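# Move the SOC bottle from fridge to bench

## Task

Check the lettering on the two bottles in the refrigerator's bin. If one reads SOC, lift it out and set it upright on the bench, keep the other bottle upright inside the refrigerator, and close the refrigerator door. If neither reads SOC, leave both inside, close the door, and press the CALL key on the operator panel until it latches down. A wrongly placed call cannot be undone.

## Robot and tools

ROBOT. Two arms, left_arm and right_arm, each with six joints and a two-finger gripper, ride on carriages left_rail and right_rail. Both carriages share one floor track running along y at x = 0. left_rail is always the one toward +y. Each arm base sits at x = 0, y = its carriage position_m, z = 0.04 m, facing +x.

FRAME. All reported positions use one table-fixed frame in metres: table top is z = 0, +z up, +x is the direction the arms face, +y is to their left. The table edge starts at x = 0.17 m. Gripper geometry: fingers point along the gripper's +z, close along its y; end_effector_position is the spot between closed pads; fingertips extend about 33 mm past it (only 9 mm when wide open); a 10 cm block protrudes toward the gripper's +x.

execute_actions. Arguments: "actions" (a list holding one action, or empty) and optional "cameras" (names, ["all"] or []). An empty actions list just reports state and shows all images by default.
An action may contain:
- "rows": 1 to 15 rows, each lasting one control step of 1/30 s. Each row is one flat list of 18 numbers, all in [-1, 1], covering both arms even if only one moves: left_arm shoulder pan, shoulder lift, elbow, wrist 1, wrist 2, wrist 3, gripper position, force_limit, speed, then the same nine for right_arm.
- The six joint numbers are offsets, not poses: each is measured from that arm's Joint targets as they stood when the action began (not from the previous row), so sending the same offset in a later call moves further. Scale: 1.0 equals 1.481 rad for pan and lift, 2.222 rad for elbow and the three wrists. Joint ranges: pan, lift and wrists -6.283 to 6.283 rad, elbow -3.142 to 3.142 rad. A request more than 0.010 rad beyond a range gets the call refused.
- Gripper numbers are absolute commands: position +1 = fully open (140 mm), about -0.8 = pads touch, -1 = close until blocked. force_limit -1 to +1 sets squeeze (about 14 N up to 58 N on narrow parts); speed -1 to +1 sets finger speed (about 30 to 250 mm/s); faster closing squeezes harder. Both start at +1. To leave a gripper unchanged, resend its previous three numbers; a 0 is itself a command.
- "steps": 1 to 450 (default 15), at least the row count. After the rows run out the arm keeps heading for the last row's target, so long moves need more steps; joint speed is capped (1.7 rad/s pan/lift, 2.55 others), so big moves may need several calls.
- "until": stop condition on rail fields only, e.g. {"left_rail": {"position_status": ["!=", "moving"]}}; numbers need a comparison (=, !=, <, <=, >, >=). {"all": {"status": "ended"}} or {"any": ...} also work.
- "left_rail" / "right_rail": position_m is an absolute y target in metres (left_rail -0.8 to 1.5, right_rail -1.5 to 0.8), speed_m_s 0.01 to 1, acceleration_factor 0.1 to 1 (scales 1.4 m/s2); or {"stop": true}. Out-of-range values reject the whole call. Rows never move carriages, but a carriage drive carries its arm along. Drive, then wait with until position_status != moving before precise arm work. Keep carriages at least 0.78 m apart.

zoom_image: camera (cam_high, cam_low, cam_bench_left, cam_bench_mid, cam_bench_right, cam_left_wrist, cam_right_wrist) and region [x0, y0, x1, y1] in pixels of that camera's latest image (672x504), at most 504 each way. Use it to read bottle lettering.

zero_wrist_force: arm (left_arm or right_arm); subtracts the current force/torque readings from later ones. Nothing moves.

finished_scene: optional scene 1; ends the scene for good.

RESULTS. Joint positions and Joint velocities list per arm: rail (m), then the six joints (rad). Joint targets, same order, are where joints are commanded and the base for your next offsets. end_effector_position and quaternion (wxyz) per gripper, may be off by a few cm. object_status: 0 moving, 1 blocked while opening, 2 blocked while closing (a grip), 3 reached target or pads met (maybe nothing held). Confirm a grip by reading 2. position_measured is in counts: 3 open, 75 about 100 mm, 139 about 60 mm, 200 about 20 mm, 230 pads closed. Wrist force/torque are in the gripper's own axes. Rails report position_m, position_status (moving, done, contact_stop, time_out, stopped, stopped_with_arm, stopped_for_other_arm, stopped_for_other_carriage) and position_answer (taken / not_taken; resend when stopped). "joint command not followed" means the clearance check altered targets. Joint torques and Motor temperatures are also listed.

AVOID. Nothing may fall or be set down off the table, including on the track or the strip beside it. Don't drop bottles, release them while moving, or hit fixtures hard. Net force near 150 N, or contact torque past the limits (pan/lift 300, elbow 136, wrists about 32 to 34 N m), stops the arm for 10 s; held weight counts. Keep the arms from touching or gripping each other. Grip with the outer quarter of the pads: deeper grips let the fingers fold and hold loosely, and pressing fingertips onto a surface folds them silently. Motors overheat (brakes at 85 C) when holding loads stretched out or pushing on something. The scene keeps running while you think, with the last command held.

Each tool is called as name(argument=value, ...), one argument or row to a line, values as JSON.

## Session

execute_actions(
  actions=[],
)

Scene clock: 0.00 s.
left_arm: end_effector_position=(+0.3563, +1.2877, +0.5790) position_measured=3 object_status=3 end_effector_quat_wxyz=(+0.000, +0.000, +1.000, +0.000) | right_arm: end_effector_position=(+0.3563, -1.3027, +0.5790) position_measured=3 object_status=3 end_effector_quat_wxyz=(+0.000, +0.000, +1.000, +0.000)
Joint positions: left_arm=[1.209 -0.28 -2.157 1.821 -1.235 -1.571 -0.28] | right_arm=[-1.381 -0.28 -2.157 1.821 -1.235 -1.571 -0.28]
Joint velocities: within noise
Joint torques (N m): no reading
Motor temperatures (°C): left_arm=[43 30 33 40 44 39] | right_arm=[34 39 27 41 45 31]
Wrist force (N): no reading
Wrist torque (N m): no reading
Wrist force, peak (N): no reading
Joint targets: left_arm=[1.209 -0.280 -2.157 1.821 -1.235 -1.571 -0.280] | right_arm=[-1.381 -0.280 -2.157 1.821 -1.235 -1.571 -0.280]
Tool commands: left_gripper/position=+1.0 left_gripper/force_limit=+1.0 left_gripper/speed=+1.0 right_gripper/position=+1.0 right_gripper/force_limit=+1.0 right_gripper/speed=+1.0
left_rail: position_m=1.209 position_status=done
right_rail: position_m=-1.381 position_status=done

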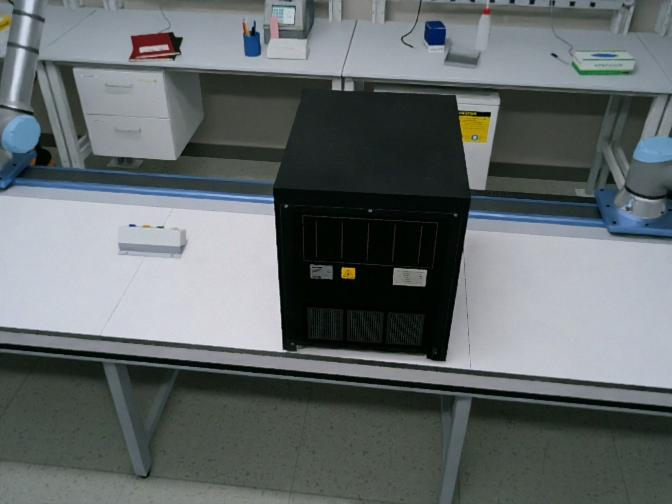

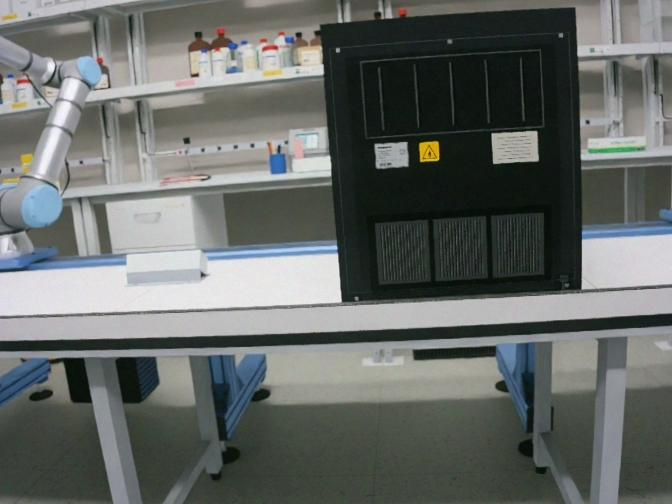

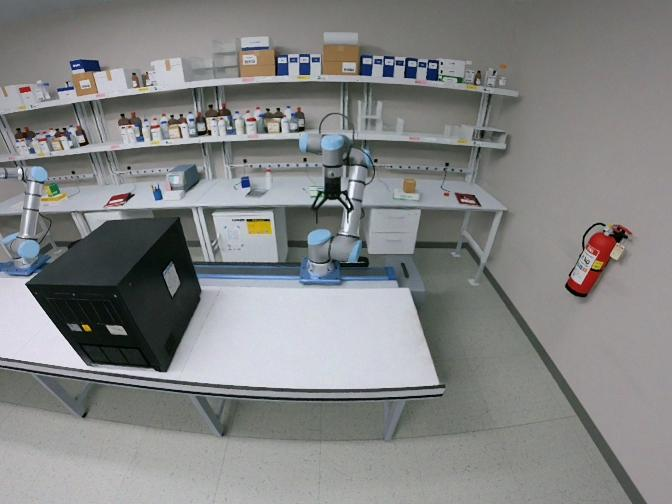

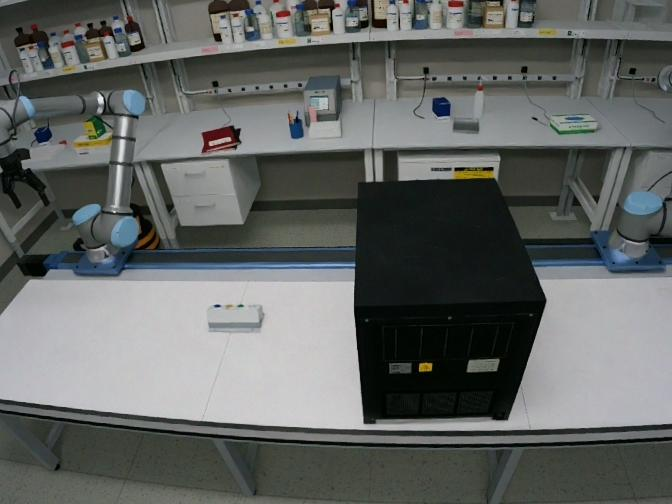

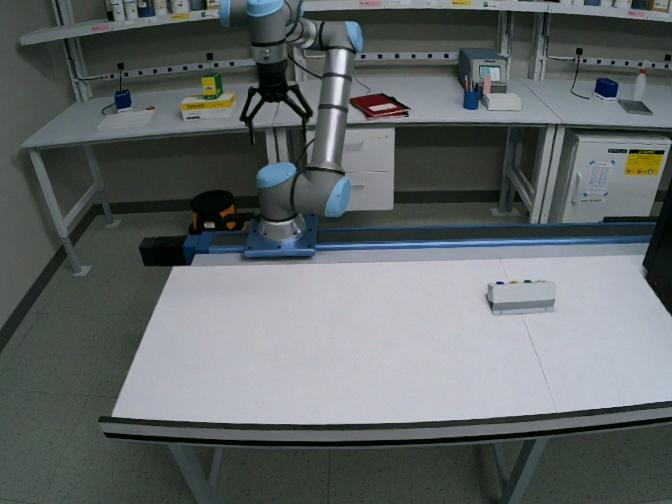

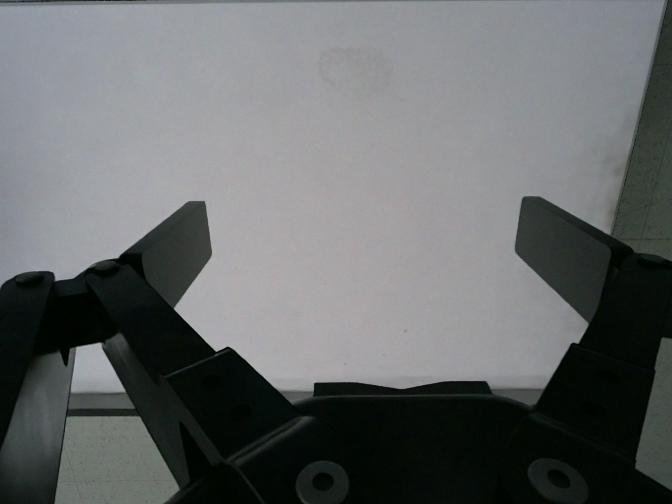

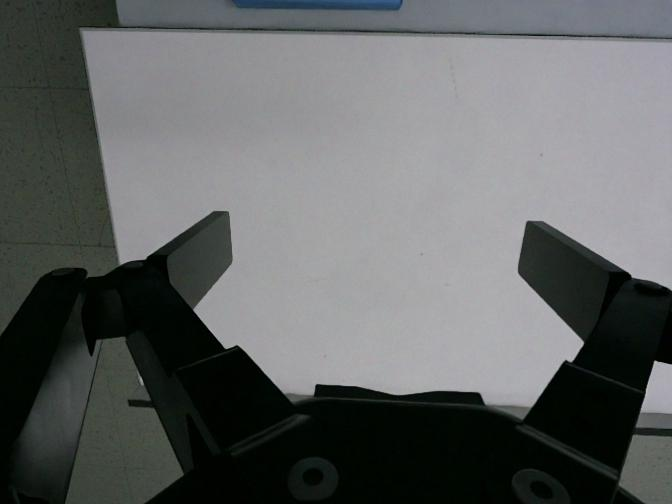

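execute_actions(
  actions=[
    {"rows":[[0,0,0,0,0,0,1,1,1,1.0,0.55,-0.212,0.316,-0.359,0.084,1,1,1]],"steps":36},
  ],
)

execute_actions(
  actions=[
    {"rows":[[0,0,0,0,0,0,1,1,1,0.502,0.276,-0.107,0.159,-0.18,0.042,1,1,1]],"right_rail":{"position_m":-0.6},"steps":90,"until":{"right_rail":{"position_status":["!=","moving"]}}},
  ],
  cameras=["cam_right_wrist","cam_bench_mid"],
)

Scene clock: 95.70 s.
left_arm: end_effector_position=(+0.3563, +1.2877, +0.5790) position_measured=3 object_status=3 end_effector_quat_wxyz=(+0.000, +0.000, +1.000, +0.000) | right_arm: end_effector_position=(+0.2693, -0.8800, +0.5901) position_measured=3 object_status=3 end_effector_quat_wxyz=(+0.215, +0.636, -0.520, +0.528)
Joint positions: left_arm=[1.209 -0.28 -2.157 1.821 -1.235 -1.571 -0.28] | right_arm=[-1.381 1.2 -1.342 1.35 -0.533 -2.368 -0.094]
Joint torques (N m): left_arm=[0.13 0.29 -52.61 -4.91 0.14 -0.32] | right_arm=[9.2 -57.76 -62.9 1.93 -3.2 3.9]
Wrist force (N): left_arm=[-0.3 0.0 0.0] | right_arm=[-0.6 -1.2 -0.4]
Wrist torque (N m): left_arm=[0.00 0.07 0.00] | right_arm=[-0.25 -0.05 -0.16]
Wrist force, peak (N): left_arm=[-0.1 0.1 0.8] | right_arm=[-20.2 -13.3 -2.2]
Joint targets: left_arm=[1.209 -0.280 -2.157 1.821 -1.235 -1.571 -0.280] | right_arm=[-1.381 1.201 -1.342 1.350 -0.533 -2.368 -0.094]
left_rail: position_m=1.209 position_status=done
right_rail: position_m=-1.381 position_status=done

Scene clock: 97.57 s.
left_arm: end_effector_position=(+0.3563, +1.2877, +0.5790) position_measured=3 object_status=3 end_effector_quat_wxyz=(+0.000, +0.000, +1.000, +0.000) | right_arm: end_effector_position=(+0.2629, -0.0506, +0.5857) position_measured=3 object_status=3 end_effector_quat_wxyz=(+0.207, +0.656, -0.447, +0.571)
Joint positions: left_arm=[1.209 -0.28 -2.157 1.821 -1.235 -1.571 -0.28] | right_arm=[-0.6 1.27 -1.272 1.312 -0.461 -2.451 -0.083]
Joint torques (N m): left_arm=[-1.71 1.02 -52.24 -4.76 -0.03 0.09] | right_arm=[9.61 -84.47 -57.5 0.96 -2.98 2.74]
Wrist force (N): left_arm=[-0.2 0.2 -0.2] | right_arm=[-0.5 -1.1 -0.3]
Wrist torque (N m): left_arm=[0.04 0.04 0.00] | right_arm=[-0.23 -0.09 -0.12]
Wrist force, peak (N): left_arm=[-0.2 0.3 -0.7] | right_arm=[-12.6 6.6 -16.2]
Joint targets: left_arm=[1.209 -0.280 -2.157 1.821 -1.235 -1.571 -0.280] | right_arm=[-0.600 1.270 -1.272 1.312 -0.462 -2.451 -0.083]
left_rail: position_m=1.209 position_status=done
right_rail: position_m=-0.600 position_status=done
led back after a hold (right arm): the arm was led back toward your command in small steps, so it may still be short of it.
joint command not followed: on one or more control steps a check withheld the commanded joint targets of the right arm, and it was not sent them on those steps.
cause: the commanded joint targets, or the way to them, would bring two parts of the arm too close to each other (its gripper and another part of the arm, with joints 5 (wrist 1) to 7 (wrist 3) between them, 22 mm apart when it was first held).
camera_calibration:
cam_right_wrist: T_world_to_cam=[[-0.781601, -0.579201, -0.231573, 0.334074], [-0.193738, 0.578289, -0.792494, 0.54031], [0.59293, -0.57455, -0.564205, 0.325953], [0, 0, 0, 1]] pos_world=[0.172524, 0.0683169, 0.689459]
Images, in order (width x height): cam_bench_mid 672x504, cam_right_wrist 672x504.

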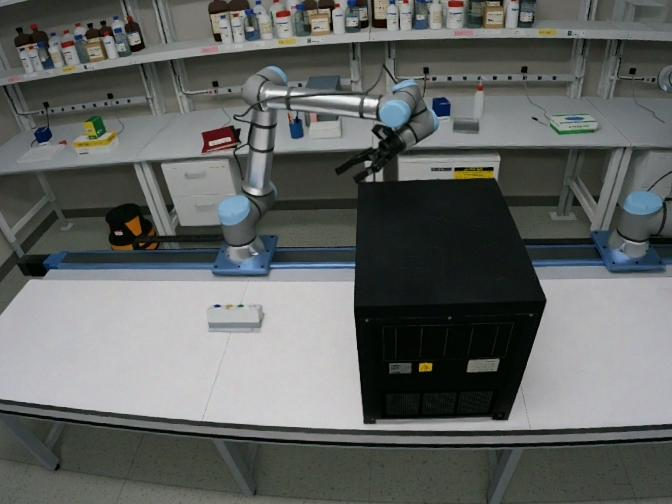

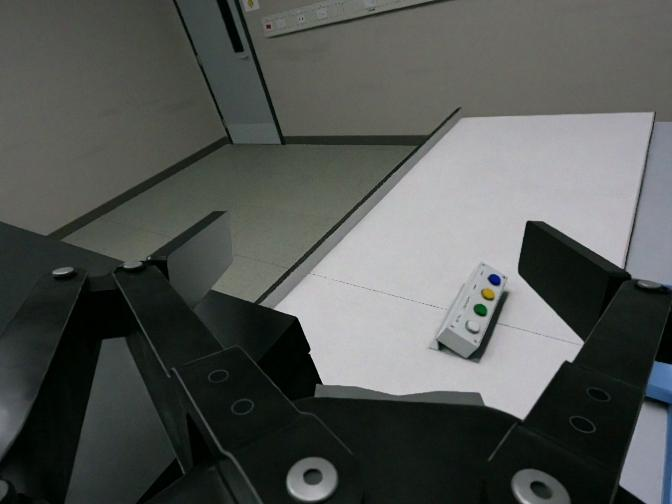

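execute_actions(
  actions=[
    {"rows":[[-1.0,0,0,0,0,0,1,1,1,0,0,0,0,0,0,1,1,1]],"right_rail":{"position_m":-1.0},"steps":36},
  ],
)

execute_actions(
  actions=[
    {"rows":[[-0.383,0.85,-0.304,0.4446,0.3663,0.126,1,1,1,0,0,0,0,0,0,1,1,1]],"left_rail":{"position_m":1.1},"steps":45},
  ],
  cameras=["cam_left_wrist","cam_bench_mid"],
)

Scene clock: 132.13 s.
left_arm: end_effector_position=(+0.1102, +0.8613, +0.5790) position_measured=3 object_status=3 end_effector_quat_wxyz=(+0.000, +0.675, +0.738, +0.000) | right_arm: end_effector_position=(+0.2629, -0.4506, +0.5856) position_measured=3 object_status=3 end_effector_quat_wxyz=(+0.207, +0.656, -0.447, +0.571)
Joint positions: left_arm=[1.209 -1.762 -2.157 1.821 -1.235 -1.571 -0.281] | right_arm=[-1 1.27 -1.272 1.312 -0.462 -2.451 -0.083]
Joint torques (N m): left_arm=[-8.46 -10.7 -53.68 -5.06 -0.18 -0.04] | right_arm=[3.36 -65.96 -47.62 -0.09 -2.05 2.37]
Wrist force (N): left_arm=[0.1 0.2 0.1] | right_arm=[-0.3 -0.9 -0.5]
Wrist torque (N m): left_arm=[0.05 -0.01 0.00] | right_arm=[-0.18 -0.13 -0.12]
Wrist force, peak (N): left_arm=[-1.1 -7.4 0.3] | right_arm=[-2.0 -2.9 -3.0]
Joint targets: left_arm=[1.209 -1.762 -2.157 1.821 -1.235 -1.571 -0.280] | right_arm=[-1.000 1.270 -1.272 1.312 -0.462 -2.451 -0.083]
left_rail: position_m=1.209 position_status=done
right_rail: position_m=-1.000 position_status=done

Scene clock: 133.83 s.
left_arm: end_effector_position=(+0.1071, +0.6331, +0.7293) position_measured=3 object_status=3 end_effector_quat_wxyz=(+0.113, +0.823, +0.507, +0.229) | right_arm: end_effector_position=(+0.2629, -0.4506, +0.5856) position_measured=3 object_status=3 end_effector_quat_wxyz=(+0.207, +0.656, -0.447, +0.571)
Joint positions: left_arm=[1.1 -2.061 -1.857 1.399 -0.81 -1.146 -0.089] | right_arm=[-1 1.27 -1.272 1.312 -0.462 -2.451 -0.083]
Joint torques (N m): left_arm=[-9.73 -9.54 -61.67 -1.06 5.47 2.15] | right_arm=[1.47 -81.34 -61.46 0.53 -1.46 2.46]
Wrist force (N): left_arm=[0.0 0.9 0.2] | right_arm=[-0.6 -1.0 -0.5]
Wrist torque (N m): left_arm=[0.19 0.03 -0.21] | right_arm=[-0.22 -0.06 -0.11]
Wrist force, peak (N): left_arm=[14.5 6.6 4.9] | right_arm=[-0.7 -1.2 -0.8]
Joint targets: left_arm=[1.100 -2.061 -1.857 1.399 -0.810 -1.146 -0.089] | right_arm=[-1.000 1.270 -1.272 1.312 -0.462 -2.451 -0.083]
left_rail: position_m=1.100 position_status=done
right_rail: position_m=-1.000 position_status=done
led back after a hold (left arm): the arm was led back toward your command in small steps, so it may still be short of it.
joint command not followed: on one or more control steps a check withheld the commanded joint targets of the left arm, and it was not sent them on those steps.
cause: while a carriage moves, is told to move, or has just stopped, the clearance check judges arm commands more strictly, and it could not pass these joint targets: it found too little room between the arms, or a fault had stopped an arm; next, move the arms while the carriages stand.
camera_calibration:
cam_left_wrist: T_world_to_cam=[[0.7762, -0.478818, 0.410179, -0.0659113], [-0.554922, -0.827655, 0.0839506, 0.508646], [0.29929, -0.29278, -0.908133, 0.999475], [0, 0, 0, 1]] pos_world=[0.0342867, 0.68205, 0.89199]
Images, in order (width x height): cam_bench_mid 672x504, cam_left_wrist 672x504.

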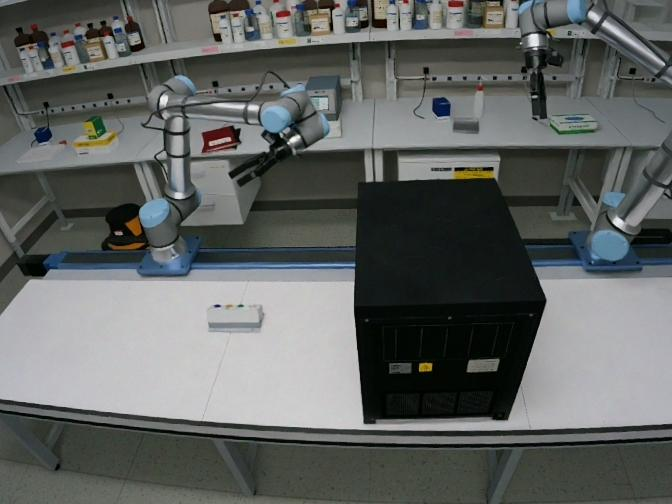

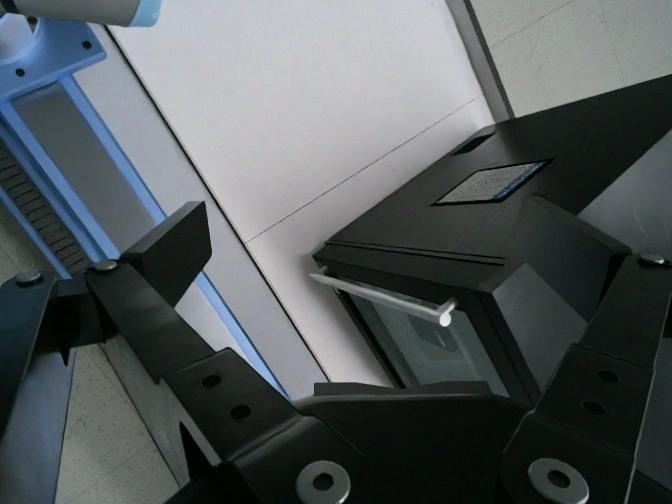

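execute_actions(
  actions=[
    {"rows":[[-0.18,0.6475,-0.1143,0.2534,0.175,0.04,1,1,1,0,0,0,0,0,0,1,1,1]],"steps":45},
  ],
  cameras=["cam_left_wrist"],
)

Scene clock: 139.90 s.
left_arm: end_effector_position=(-0.1758, +0.3002, +0.4405) position_measured=3 object_status=3 end_effector_quat_wxyz=(+0.000, +0.707, +0.000, +0.707) | right_arm: end_effector_position=(+0.2629, -0.4506, +0.5857) position_measured=3 object_status=3 end_effector_quat_wxyz=(+0.207, +0.656, -0.447, +0.571)
Joint positions: left_arm=[1.1 -2.328 -0.898 1.145 -0.247 -0.757 0] | right_arm=[-1 1.27 -1.272 1.312 -0.462 -2.451 -0.083]
Joint torques (N m): left_arm=[-9.43 -89.6 -47.84 4.49 4.06 2.07] | right_arm=[-7.81 -83.33 -62.18 1.39 0.09 2.24]
Wrist force (N): left_arm=[-0.4 1.5 0.5] | right_arm=[-0.6 -0.9 -0.4]
Wrist torque (N m): left_arm=[0.44 0.37 -0.45] | right_arm=[-0.17 -0.08 -0.12]
Wrist force, peak (N): left_arm=[-21.7 5.3 -6.2] | right_arm=[-0.9 -1.3 -0.2]
Joint targets: left_arm=[1.100 -2.328 -0.898 1.145 -0.247 -0.757 0.000] | right_arm=[-1.000 1.270 -1.272 1.312 -0.462 -2.451 -0.083]
left_rail: position_m=1.100 position_status=done
right_rail: position_m=-1.000 position_status=done
camera_calibration:
cam_left_wrist: T_world_to_cam=[[0.00286698, -0.999785, -0.020528, 0.322931], [-0.383178, 0.0178629, -0.923502, 0.320498], [0.92367, 0.0105135, -0.383044, 0.511792], [0, 0, 0, 1]] pos_world=[-0.350845, 0.311756, 0.498648]
Images, in order (width x height): cam_left_wrist 672x504.

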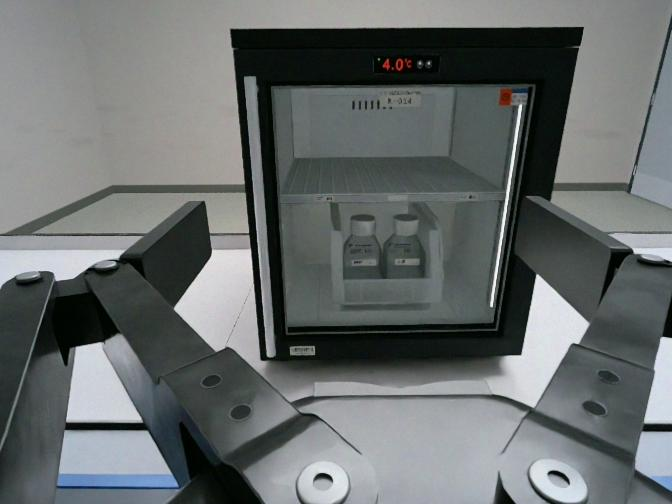

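zoom_image(
  camera="cam_left_wrist",
  region=[320, 190, 460, 320],
)

zoom_image(
  camera="cam_left_wrist",
  region=[210, 20, 590, 370],
)

Scaled by 3.600 from the camera's 672x504 image, which has a finer 960x720 frame.

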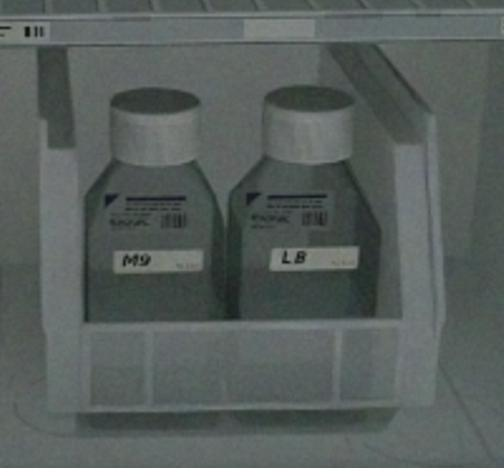

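Scaled by 1.326 from the camera's 672x504 image, which has a finer 960x720 frame.

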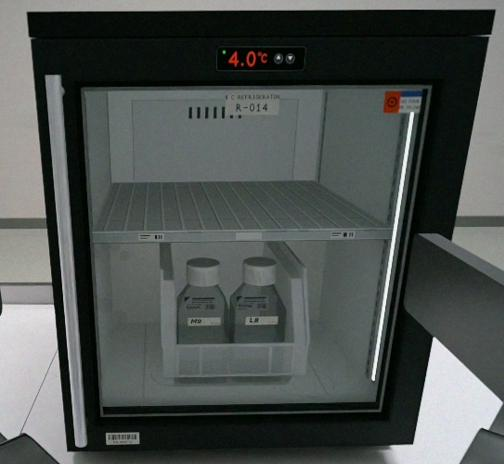

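execute_actions(
  actions=[
    {"rows":[[0.18,-0.6475,0.1143,-0.2534,-0.175,-0.04,1,1,1,-0.9926,-0.6569,0.5182,-0.5974,0.396,-0.0527,1,1,1]],"steps":45},
  ],
  cameras=["cam_left_wrist"],
)

execute_actions(
  actions=[
    {"right_rail":{"position_m":-0.672},"steps":90,"until":{"right_rail":{"position_status":["!=","moving"]}}},
  ],
  cameras=["cam_right_wrist","cam_left_wrist","cam_bench_mid"],
)

Scene clock: 193.47 s.
left_arm: end_effector_position=(+0.1071, +0.6331, +0.7293) position_measured=3 object_status=3 end_effector_quat_wxyz=(+0.113, +0.823, +0.507, +0.229) | right_arm: end_effector_position=(+0.3241, -0.8881, +0.2353) position_measured=3 object_status=3 end_effector_quat_wxyz=(+0.000, +0.000, +1.000, +0.000)
Joint positions: left_arm=[1.1 -2.061 -1.857 1.399 -0.81 -1.146 -0.089] | right_arm=[-1 -0.2 -2.245 2.463 -1.789 -1.571 -0.2]
Joint torques (N m): left_arm=[10.4 -31.06 -51.67 -6.34 -2.56 -2.3] | right_arm=[-15.2 -0.13 -37.81 -7.82 1.98 -3.46]
Wrist force (N): left_arm=[-0.1 1.0 0.3] | right_arm=[0.2 -0.7 0.9]
Wrist torque (N m): left_arm=[0.22 0.06 -0.04] | right_arm=[-0.16 -0.07 0.08]
Wrist force, peak (N): left_arm=[-9.3 6.3 -25.4] | right_arm=[-8.0 -2.8 -17.7]
Joint targets: left_arm=[1.100 -2.061 -1.857 1.399 -0.810 -1.146 -0.089] | right_arm=[-1.000 -0.200 -2.245 2.463 -1.789 -1.571 -0.200]
left_rail: position_m=1.100 position_status=done
right_rail: position_m=-1.000 position_status=done
camera_calibration:
cam_left_wrist: T_world_to_cam=[[0.776168, -0.478843, 0.410209, -0.0659193], [-0.554913, -0.827676, 0.0838081, 0.508786], [0.299389, -0.29268, -0.908133, 0.999402], [0, 0, 0, 1]] pos_world=[0.0342865, 0.68205, 0.89199]
Images, in order (width x height): cam_left_wrist 672x504.

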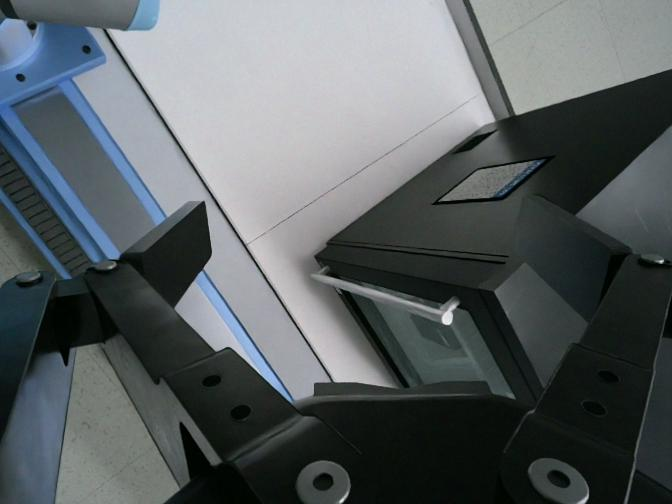

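Scene clock: 194.80 s.
left_arm: end_effector_position=(+0.1071, +0.6331, +0.7293) position_measured=3 object_status=3 end_effector_quat_wxyz=(+0.113, +0.823, +0.507, +0.229) | right_arm: end_effector_position=(+0.3241, -0.5602, +0.2353) position_measured=3 object_status=3 end_effector_quat_wxyz=(+0.000, +0.000, +1.000, +0.000)
Joint positions: left_arm=[1.1 -2.061 -1.857 1.399 -0.81 -1.146 -0.089] | right_arm=[-0.672 -0.2 -2.245 2.463 -1.789 -1.571 -0.2]
Joint torques (N m): left_arm=[10.75 -30.75 -62.6 -6.61 -2.53 -2.22] | right_arm=[-11.51 10.64 -42.45 -6.19 -0.87 -2.63]
Wrist force (N): left_arm=[-0.3 0.8 0.1] | right_arm=[0.5 -0.5 0.4]
Wrist torque (N m): left_arm=[0.16 0.10 -0.04] | right_arm=[-0.13 -0.13 0.08]
Wrist force, peak (N): left_arm=[0.0 1.6 0.5] | right_arm=[0.6 -4.1 1.1]
Joint targets: left_arm=[1.100 -2.061 -1.857 1.399 -0.810 -1.146 -0.089] | right_arm=[-0.672 -0.200 -2.245 2.463 -1.789 -1.571 -0.200]
Tool commands: left_gripper/position=+1.0 left_gripper/force_limit=+1.0 left_gripper/speed=+1.0 right_gripper/position=+1.0 right_gripper/force_limit=+1.0 right_gripper/speed=+1.0
left_rail: position_m=1.100 position_status=done
right_rail: position_m=-0.672 position_status=done
camera_calibration:
cam_left_wrist: T_world_to_cam=[[0.7762, -0.478818, 0.410179, -0.0659113], [-0.554922, -0.827655, 0.0839506, 0.508646], [0.29929, -0.29278, -0.908133, 0.999475], [0, 0, 0, 1]] pos_world=[0.0342867, 0.68205, 0.89199]
cam_right_wrist: T_world_to_cam=[[-0.0276489, 0.996921, -0.0733797, 0.606944], [0.933141, 0.0520633, 0.35572, -0.361047], [0.358445, -0.0586384, -0.931707, 0.250635], [0, 0, 0, 1]] pos_world=[0.26385, -0.571581, 0.406488]
Images, in order (width x height): cam_bench_mid 672x504, cam_left_wrist 672x504, cam_right_wrist 672x504.

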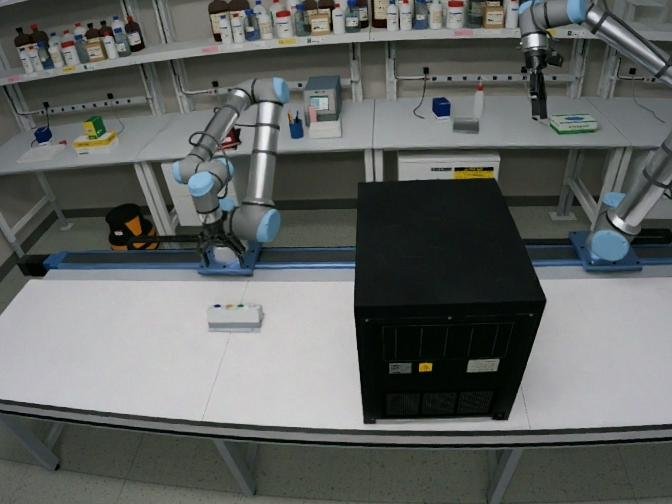

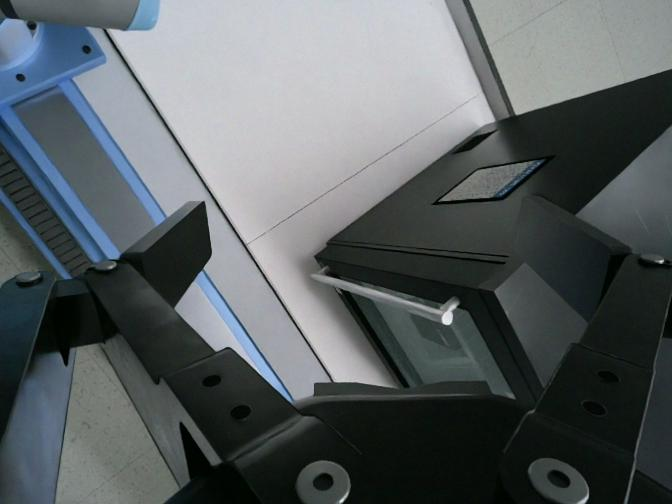

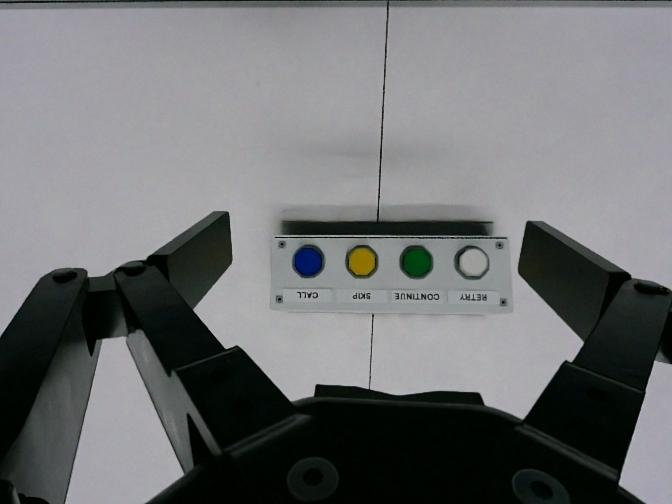

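zoom_image(
  camera="cam_right_wrist",
  region=[262, 205, 522, 325],
)

zoom_image(
  camera="cam_left_wrist",
  region=[300, 220, 540, 400],
)

Scaled by 1.938 from the camera's 672x504 image, which has a finer 960x720 frame.

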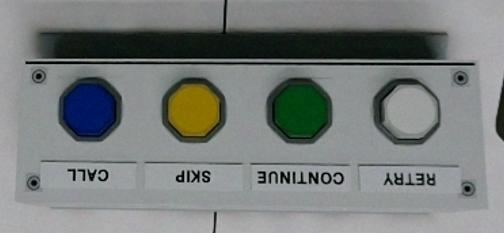

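Scaled by 2.100 from the camera's 672x504 image, which has a finer 960x720 frame.

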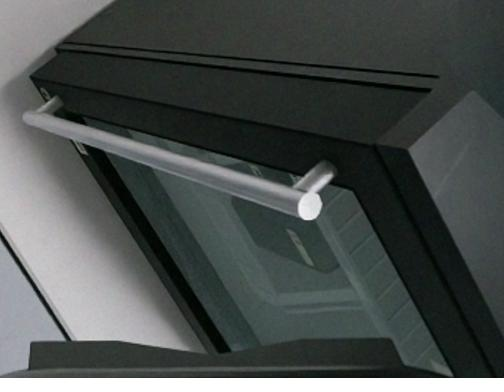

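zoom_image(
  camera="cam_bench_mid",
  region=[195, 290, 275, 345],
)

Scaled by 6.300 from the camera's 672x504 image, which has a finer 960x720 frame.

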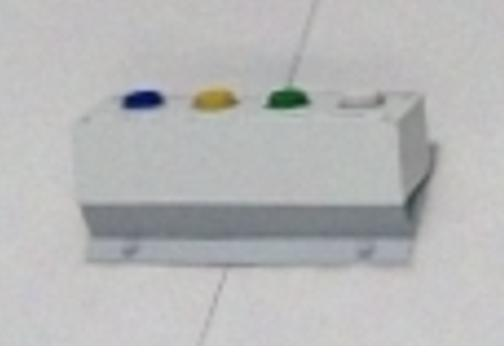

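execute_actions(
  actions=[
    {"rows":[[0,0,0,0,0,0,1,1,1,-0.0796,0.1379,0.0192,-0.1111,0,-0.0531,-1,0,-0.3]],"steps":60},
  ],
  cameras=["cam_right_wrist"],
)

Scene clock: 279.37 s.
left_arm: end_effector_position=(+0.1071, +0.6331, +0.7293) position_measured=3 object_status=3 end_effector_quat_wxyz=(+0.113, +0.823, +0.507, +0.229) | right_arm: end_effector_position=(+0.3900, -0.6173, +0.1703) position_measured=232 object_status=3 end_effector_quat_wxyz=(+0.000, +0.000, +1.000, +0.000)
Joint positions: left_arm=[1.1 -2.061 -1.857 1.399 -0.81 -1.146 -0.089] | right_arm=[-0.672 -0.318 -2.041 2.506 -2.036 -1.571 -0.318]
Joint torques (N m): left_arm=[8.51 -30.12 -61.89 -6.11 -2.33 -1.97] | right_arm=[-17.85 7.21 -33.16 -7.93 -1.37 -3.95]
Wrist force (N): left_arm=[0.0 1.0 0.2] | right_arm=[0.3 -0.7 0.9]
Wrist torque (N m): left_arm=[0.21 0.02 -0.04] | right_arm=[-0.13 -0.09 0.06]
Wrist force, peak (N): left_arm=[-0.5 1.8 0.4] | right_arm=[3.9 3.5 -12.2]
Joint targets: left_arm=[1.100 -2.061 -1.857 1.399 -0.810 -1.146 -0.089] | right_arm=[-0.672 -0.318 -2.041 2.506 -2.036 -1.571 -0.318]
left_rail: position_m=1.100 position_status=done
right_rail: position_m=-0.672 position_status=done
camera_calibration:
cam_right_wrist: T_world_to_cam=[[-0.0277244, 0.99691, -0.0735024, 0.660981], [0.933185, 0.0521699, 0.355589, -0.396349], [0.358325, -0.0587329, -0.931748, 0.163099], [0, 0, 0, 1]] pos_world=[0.32975, -0.628681, 0.341488]
Images, in order (width x height): cam_right_wrist 672x504.

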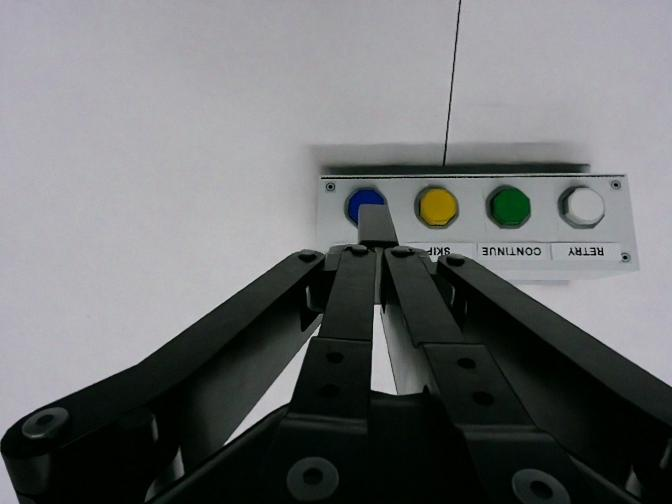

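zoom_image(
  camera="cam_right_wrist",
  region=[300, 160, 480, 280],
)

Scaled by 2.800 from the camera's 672x504 image, which has a finer 960x720 frame.

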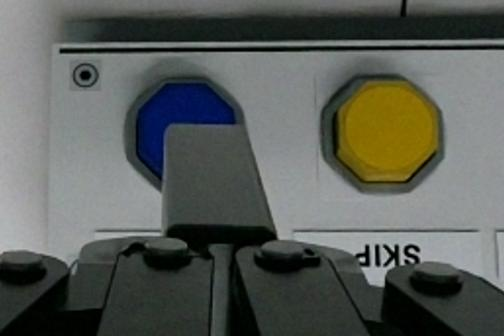

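execute_actions(
  actions=[
    {"rows":[[0,0,0,0,0,0,1,1,1,0,0.0076,0.0051,-0.0102,0,0,-1,0,-0.3],[0,0,0,0,0,0,1,1,1,0,0.0151,0.0103,-0.0203,0,0,-1,0,-0.3],[0,0,0,0,0,0,1,1,1,0,0.0227,0.0154,-0.0305,0,0,-1,0,-0.3]],"steps":15},
  ],
  cameras=["cam_right_wrist"],
)

zoom_image(
  camera="cam_right_wrist",
  region=[300, 130, 480, 280],
)

Scene clock: 323.07 s.
left_arm: end_effector_position=(+0.1071, +0.6331, +0.7293) position_measured=3 object_status=3 end_effector_quat_wxyz=(+0.113, +0.823, +0.507, +0.229) | right_arm: end_effector_position=(+0.3900, -0.6173, +0.1454) position_measured=232 object_status=3 end_effector_quat_wxyz=(+0.000, +0.000, +1.000, +0.000)
Joint positions: left_arm=[1.1 -2.061 -1.857 1.399 -0.81 -1.146 -0.089] | right_arm=[-0.672 -0.318 -2.008 2.54 -2.103 -1.571 -0.318]
Joint torques (N m): left_arm=[9.4 -28.71 -62.56 -5.81 -2.13 -2.21] | right_arm=[-13.25 4.11 -31.51 -8.1 -0.71 -3.07]
Wrist force (N): left_arm=[0.0 1.2 0.0] | right_arm=[0.4 -0.6 0.5]
Wrist torque (N m): left_arm=[0.26 0.04 -0.04] | right_arm=[-0.14 -0.11 0.06]
Wrist force, peak (N): left_arm=[-0.2 1.7 0.8] | right_arm=[0.3 -0.5 3.8]
Joint targets: left_arm=[1.100 -2.061 -1.857 1.399 -0.810 -1.146 -0.089] | right_arm=[-0.672 -0.318 -2.007 2.540 -2.104 -1.571 -0.318]
left_rail: position_m=1.100 position_status=done
right_rail: position_m=-0.672 position_status=done
camera_calibration:
cam_right_wrist: T_world_to_cam=[[-0.0277586, 0.996916, -0.0734056, 0.659135], [0.933217, 0.0521618, 0.355506, -0.387485], [0.358239, -0.058635, -0.931787, 0.140001], [0, 0, 0, 1]] pos_world=[0.32975, -0.628681, 0.316588]
Images, in order (width x height): cam_right_wrist 672x504.

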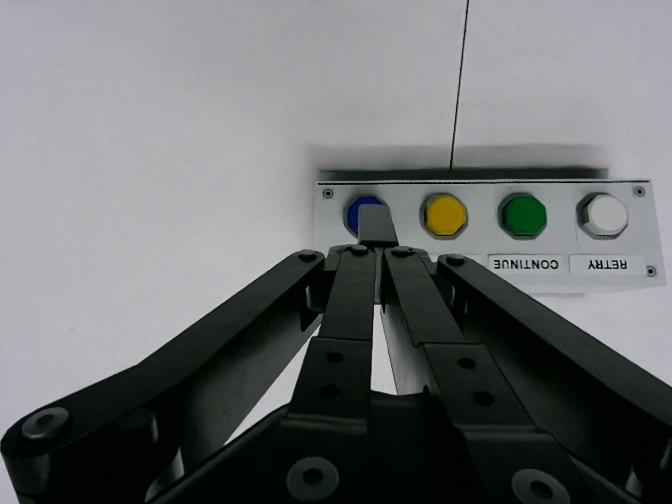

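Scaled by 2.800 from the camera's 672x504 image, which has a finer 960x720 frame.

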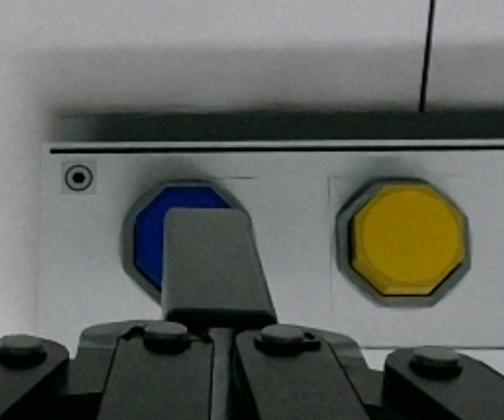

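execute_actions(
  actions=[
    {"rows":[[0,0,0,0,0,0,1,1,1,-0.002,0.0044,0.0048,-0.0077,0,-0.0013,-1,0,-0.3],[0,0,0,0,0,0,1,1,1,-0.004,0.0088,0.0096,-0.0154,0,-0.0027,-1,0,-0.3],[0,0,0,0,0,0,1,1,1,-0.006,0.0132,0.0144,-0.0231,0,-0.004,-1,0,-0.3]],"steps":14},
  ],
)

execute_actions(
  actions=[
    {"rows":[[0,0,0,0,0,0,1,1,1,0,0.0022,0.0009,-0.0024,0,0,-1,0,-0.3],[0,0,0,0,0,0,1,1,1,0,0.0043,0.0019,-0.0047,0,0,-1,0,-0.3],[0,0,0,0,0,0,1,1,1,0,0.0065,0.0028,-0.0071,0,0,-1,0,-0.3]],"steps":14},
  ],
  cameras=["cam_right_wrist"],
)

zoom_image(
  camera="cam_right_wrist",
  region=[300, 130, 480, 280],
)

Scene clock: 348.57 s.
left_arm: end_effector_position=(+0.1071, +0.6331, +0.7293) position_measured=3 object_status=3 end_effector_quat_wxyz=(+0.113, +0.823, +0.507, +0.229) | right_arm: end_effector_position=(+0.3860, -0.6192, +0.1253) position_measured=232 object_status=3 end_effector_quat_wxyz=(+0.000, +0.000, +1.000, +0.000)
Joint positions: left_arm=[1.1 -2.061 -1.857 1.399 -0.81 -1.146 -0.089] | right_arm=[-0.672 -0.327 -1.988 2.572 -2.155 -1.571 -0.327]
Joint torques (N m): left_arm=[8.12 -26.8 -60.26 -5.5 -2.16 -2] | right_arm=[-14.19 4.23 -30.97 -7.75 -1.05 -3.26]
Wrist force (N): left_arm=[-0.2 1.3 0.5] | right_arm=[0.1 -0.8 0.9]
Wrist torque (N m): left_arm=[0.27 0.08 -0.04] | right_arm=[-0.18 -0.03 0.07]
Wrist force, peak (N): left_arm=[-0.1 2.0 0.3] | right_arm=[0.3 -0.8 2.6]
Joint targets: left_arm=[1.100 -2.061 -1.857 1.399 -0.810 -1.146 -0.089] | right_arm=[-0.672 -0.327 -1.988 2.572 -2.155 -1.571 -0.327]
left_rail: position_m=1.100 position_status=done
right_rail: position_m=-0.672 position_status=done

Scene clock: 349.23 s.
left_arm: end_effector_position=(+0.1071, +0.6331, +0.7293) position_measured=3 object_status=3 end_effector_quat_wxyz=(+0.113, +0.823, +0.507, +0.229) | right_arm: end_effector_position=(+0.3862, -0.6193, +0.1201) position_measured=232 object_status=3 end_effector_quat_wxyz=(+0.000, +0.000, +1.000, +0.000)
Joint positions: left_arm=[1.1 -2.061 -1.857 1.399 -0.81 -1.146 -0.089] | right_arm=[-0.672 -0.327 -1.978 2.578 -2.171 -1.571 -0.327]
Joint torques (N m): left_arm=[8.92 -27.58 -60.82 -5.59 -2.03 -2.04] | right_arm=[-13.28 7.34 -29.84 -7.4 -0.65 -3]
Wrist force (N): left_arm=[0.2 1.1 0.2] | right_arm=[0.4 -1.2 0.6]
Wrist torque (N m): left_arm=[0.23 -0.02 -0.04] | right_arm=[-0.29 -0.10 0.06]
Wrist force, peak (N): left_arm=[0.1 1.7 0.1] | right_arm=[0.3 -0.8 1.5]
Joint targets: left_arm=[1.100 -2.061 -1.857 1.399 -0.810 -1.146 -0.089] | right_arm=[-0.672 -0.327 -1.978 2.578 -2.171 -1.571 -0.327]
left_rail: position_m=1.100 position_status=done
right_rail: position_m=-0.672 position_status=done
camera_calibration:
cam_right_wrist: T_world_to_cam=[[-0.0277234, 0.996927, -0.0732706, 0.659125], [0.933331, 0.0520624, 0.355222, -0.37495], [0.357945, -0.0585377, -0.931906, 0.117827], [0, 0, 0, 1]] pos_world=[0.32605, -0.630681, 0.291288]
Images, in order (width x height): cam_right_wrist 672x504.

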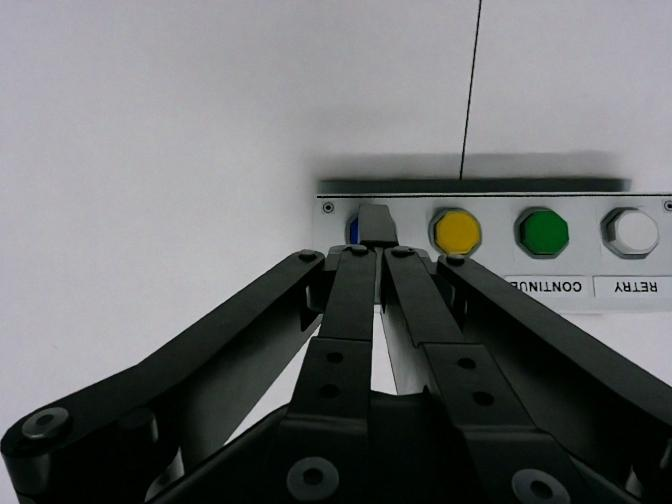

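Scaled by 2.800 from the camera's 672x504 image, which has a finer 960x720 frame.

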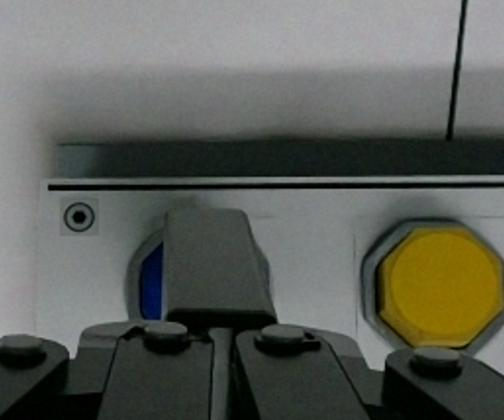

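execute_actions(
  actions=[
    {"rows":[[0,0,0,0,0,0,1,1,1,0,0.0043,0.0019,-0.0047,0,0,-1,0,-0.3],[0,0,0,0,0,0,1,1,1,0,0.0086,0.0037,-0.0095,0,0,-1,0,-0.3],[0,0,0,0,0,0,1,1,1,0,0.0129,0.0056,-0.0142,0,0,-1,0,-0.3]],"steps":14},
  ],
)

execute_actions(
  actions=[
    {"rows":[[0,0,0,0,0,0,1,1,1,0,0.0017,0.0007,-0.0019,0,0,-1,0,-0.3],[0,0,0,0,0,0,1,1,1,0,0.0034,0.0015,-0.0038,0,0,-1,0,-0.3],[0,0,0,0,0,0,1,1,1,0,0.0052,0.0022,-0.0057,0,0,-1,0,-0.3]],"steps":14},
  ],
  cameras=["cam_right_wrist"],
)

Scene clock: 361.40 s.
left_arm: end_effector_position=(+0.1071, +0.6331, +0.7293) position_measured=3 object_status=3 end_effector_quat_wxyz=(+0.113, +0.823, +0.507, +0.229) | right_arm: end_effector_position=(+0.3866, -0.6194, +0.1099) position_measured=232 object_status=3 end_effector_quat_wxyz=(+0.000, +0.000, +1.000, +0.000)
Joint positions: left_arm=[1.1 -2.061 -1.857 1.399 -0.81 -1.146 -0.089] | right_arm=[-0.672 -0.327 -1.959 2.59 -2.202 -1.571 -0.327]
Joint torques (N m): left_arm=[8.83 -26.66 -59.9 -5.13 -2.25 -1.96] | right_arm=[-17.44 4.59 -30.35 -7.76 -0.17 -3.19]
Wrist force (N): left_arm=[-0.2 1.1 0.1] | right_arm=[0.2 -0.7 0.7]
Wrist torque (N m): left_arm=[0.23 0.06 -0.04] | right_arm=[-0.17 -0.06 0.06]
Wrist force, peak (N): left_arm=[-0.3 1.8 0.7] | right_arm=[0.4 -0.6 2.0]
Joint targets: left_arm=[1.100 -2.061 -1.857 1.399 -0.810 -1.146 -0.089] | right_arm=[-0.672 -0.327 -1.959 2.590 -2.202 -1.571 -0.327]
left_rail: position_m=1.100 position_status=done
right_rail: position_m=-0.672 position_status=done

Scene clock: 362.07 s.
left_arm: end_effector_position=(+0.1071, +0.6331, +0.7293) position_measured=3 object_status=3 end_effector_quat_wxyz=(+0.113, +0.823, +0.507, +0.229) | right_arm: end_effector_position=(+0.3867, -0.6195, +0.1059) position_measured=232 object_status=3 end_effector_quat_wxyz=(+0.000, +0.000, +1.000, +0.000)
Joint positions: left_arm=[1.1 -2.061 -1.857 1.399 -0.81 -1.146 -0.089] | right_arm=[-0.672 -0.327 -1.951 2.595 -2.215 -1.571 -0.327]
Joint torques (N m): left_arm=[8.38 -26.05 -59.95 -5.12 -2.22 -2.09] | right_arm=[-16.27 7.63 -26.21 -7.42 -0.35 -3.41]
Wrist force (N): left_arm=[-0.2 1.2 0.5] | right_arm=[1.3 -0.7 -4.1]
Wrist torque (N m): left_arm=[0.26 0.07 -0.05] | right_arm=[-0.18 -0.12 0.06]
Wrist force, peak (N): left_arm=[-0.4 1.7 0.3] | right_arm=[1.0 -1.1 -4.8]
Joint targets: left_arm=[1.100 -2.061 -1.857 1.399 -0.810 -1.146 -0.089] | right_arm=[-0.672 -0.327 -1.951 2.595 -2.215 -1.571 -0.327]
left_rail: position_m=1.100 position_status=done
right_rail: position_m=-0.672 position_status=done
camera_calibration:
cam_right_wrist: T_world_to_cam=[[-0.027776, 0.996916, -0.0733984, 0.658341], [0.933296, 0.0521625, 0.355299, -0.370215], [0.358032, -0.0586337, -0.931867, 0.104339], [0, 0, 0, 1]] pos_world=[0.32645, -0.630881, 0.277088]
Images, in order (width x height): cam_right_wrist 672x504.

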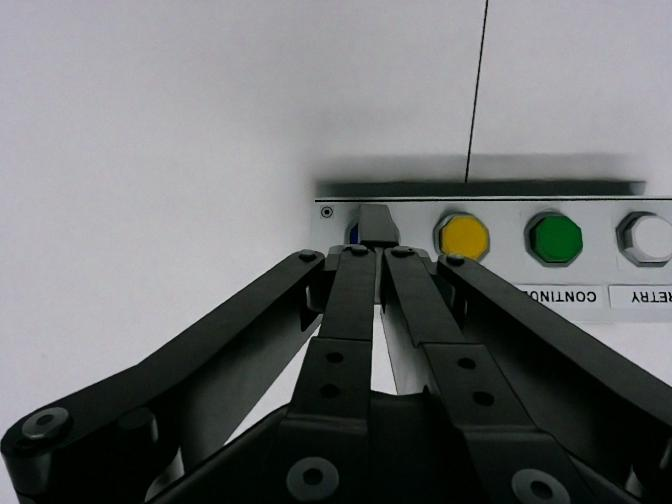

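execute_actions(
  actions=[
    {"rows":[[0,0,0,0,0,0,1,1,1,0,0.0013,0.0006,-0.0014,0,0,-1,0,-0.3],[0,0,0,0,0,0,1,1,1,0,0.0027,0.0011,-0.0029,0,0,-1,0,-0.3]],"steps":12},
  ],
)

execute_actions(
  actions=[
    {"rows":[[0,0,0,0,0,0,1,1,1,0,0.0013,0.0006,-0.0014,0,0,-1,0,-0.3],[0,0,0,0,0,0,1,1,1,0,0.0027,0.0011,-0.0029,0,0,-1,0,-0.3]],"steps":12},
  ],
  cameras=["cam_right_wrist"],
)

zoom_image(
  camera="cam_right_wrist",
  region=[300, 130, 480, 280],
)

Scene clock: 369.93 s.
left_arm: end_effector_position=(+0.1071, +0.6331, +0.7293) position_measured=3 object_status=3 end_effector_quat_wxyz=(+0.113, +0.823, +0.507, +0.229) | right_arm: end_effector_position=(+0.3868, -0.6195, +0.1038) position_measured=232 object_status=3 end_effector_quat_wxyz=(+0.000, +0.000, +1.000, +0.000)
Joint positions: left_arm=[1.1 -2.061 -1.857 1.399 -0.81 -1.146 -0.089] | right_arm=[-0.672 -0.327 -1.947 2.598 -2.221 -1.571 -0.327]
Joint torques (N m): left_arm=[6.41 -25.8 -59.21 -4.71 -2.04 -2.16] | right_arm=[-9.41 5.63 -25.77 -7.52 -0.06 -3.37]
Wrist force (N): left_arm=[-0.2 0.9 0.2] | right_arm=[1.3 -0.8 -6.1]
Wrist torque (N m): left_arm=[0.18 0.08 -0.04] | right_arm=[-0.24 -0.13 0.06]
Wrist force, peak (N): left_arm=[0.2 1.6 0.7] | right_arm=[1.3 -0.6 -6.4]
Joint targets: left_arm=[1.100 -2.061 -1.857 1.399 -0.810 -1.146 -0.089] | right_arm=[-0.672 -0.327 -1.947 2.598 -2.221 -1.571 -0.327]
left_rail: position_m=1.100 position_status=done
right_rail: position_m=-0.672 position_status=done

Scene clock: 370.53 s.
left_arm: end_effector_position=(+0.1071, +0.6331, +0.7293) position_measured=3 object_status=3 end_effector_quat_wxyz=(+0.113, +0.823, +0.507, +0.229) | right_arm: end_effector_position=(+0.3868, -0.6195, +0.1018) position_measured=232 object_status=3 end_effector_quat_wxyz=(+0.000, +0.000, +1.000, +0.000)
Joint positions: left_arm=[1.1 -2.061 -1.857 1.399 -0.81 -1.146 -0.089] | right_arm=[-0.672 -0.327 -1.943 2.6 -2.228 -1.571 -0.327]
Joint torques (N m): left_arm=[7.21 -25.06 -58.66 -5.23 -2.29 -2.13] | right_arm=[-5.82 9.37 -25.82 -7.42 0 -3.19]
Wrist force (N): left_arm=[-0.3 1.3 0.1] | right_arm=[1.4 -0.6 -7.0]
Wrist torque (N m): left_arm=[0.28 0.10 -0.04] | right_arm=[-0.19 -0.13 0.06]
Wrist force, peak (N): left_arm=[-0.1 1.7 -0.2] | right_arm=[1.5 -0.6 -7.4]
Joint targets: left_arm=[1.100 -2.061 -1.857 1.399 -0.810 -1.146 -0.089] | right_arm=[-0.672 -0.327 -1.943 2.600 -2.228 -1.571 -0.327]
left_rail: position_m=1.100 position_status=done
right_rail: position_m=-0.672 position_status=done
camera_calibration:
cam_right_wrist: T_world_to_cam=[[-0.0276877, 0.996921, -0.0733668, 0.658008], [0.933299, 0.0520688, 0.355305, -0.368914], [0.358031, -0.0586357, -0.931867, 0.100482], [0, 0, 0, 1]] pos_world=[0.32655, -0.630881, 0.272988]
Images, in order (width x height): cam_right_wrist 672x504.

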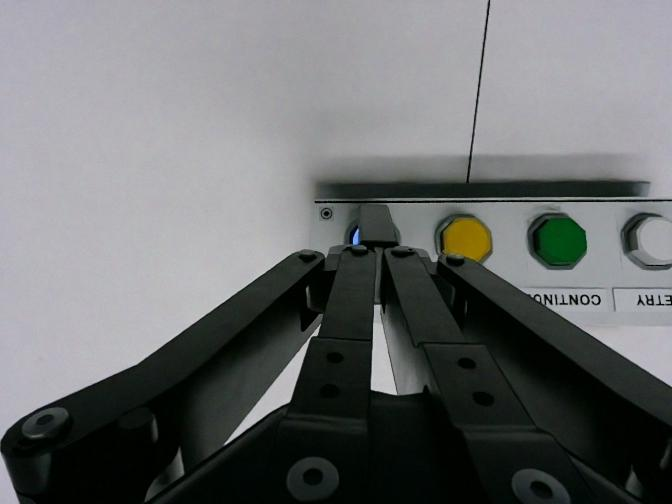

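Scaled by 2.800 from the camera's 672x504 image, which has a finer 960x720 frame.

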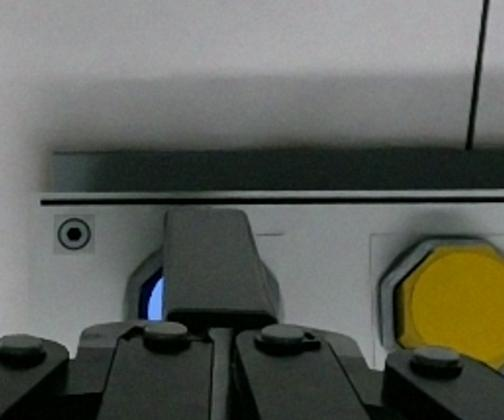

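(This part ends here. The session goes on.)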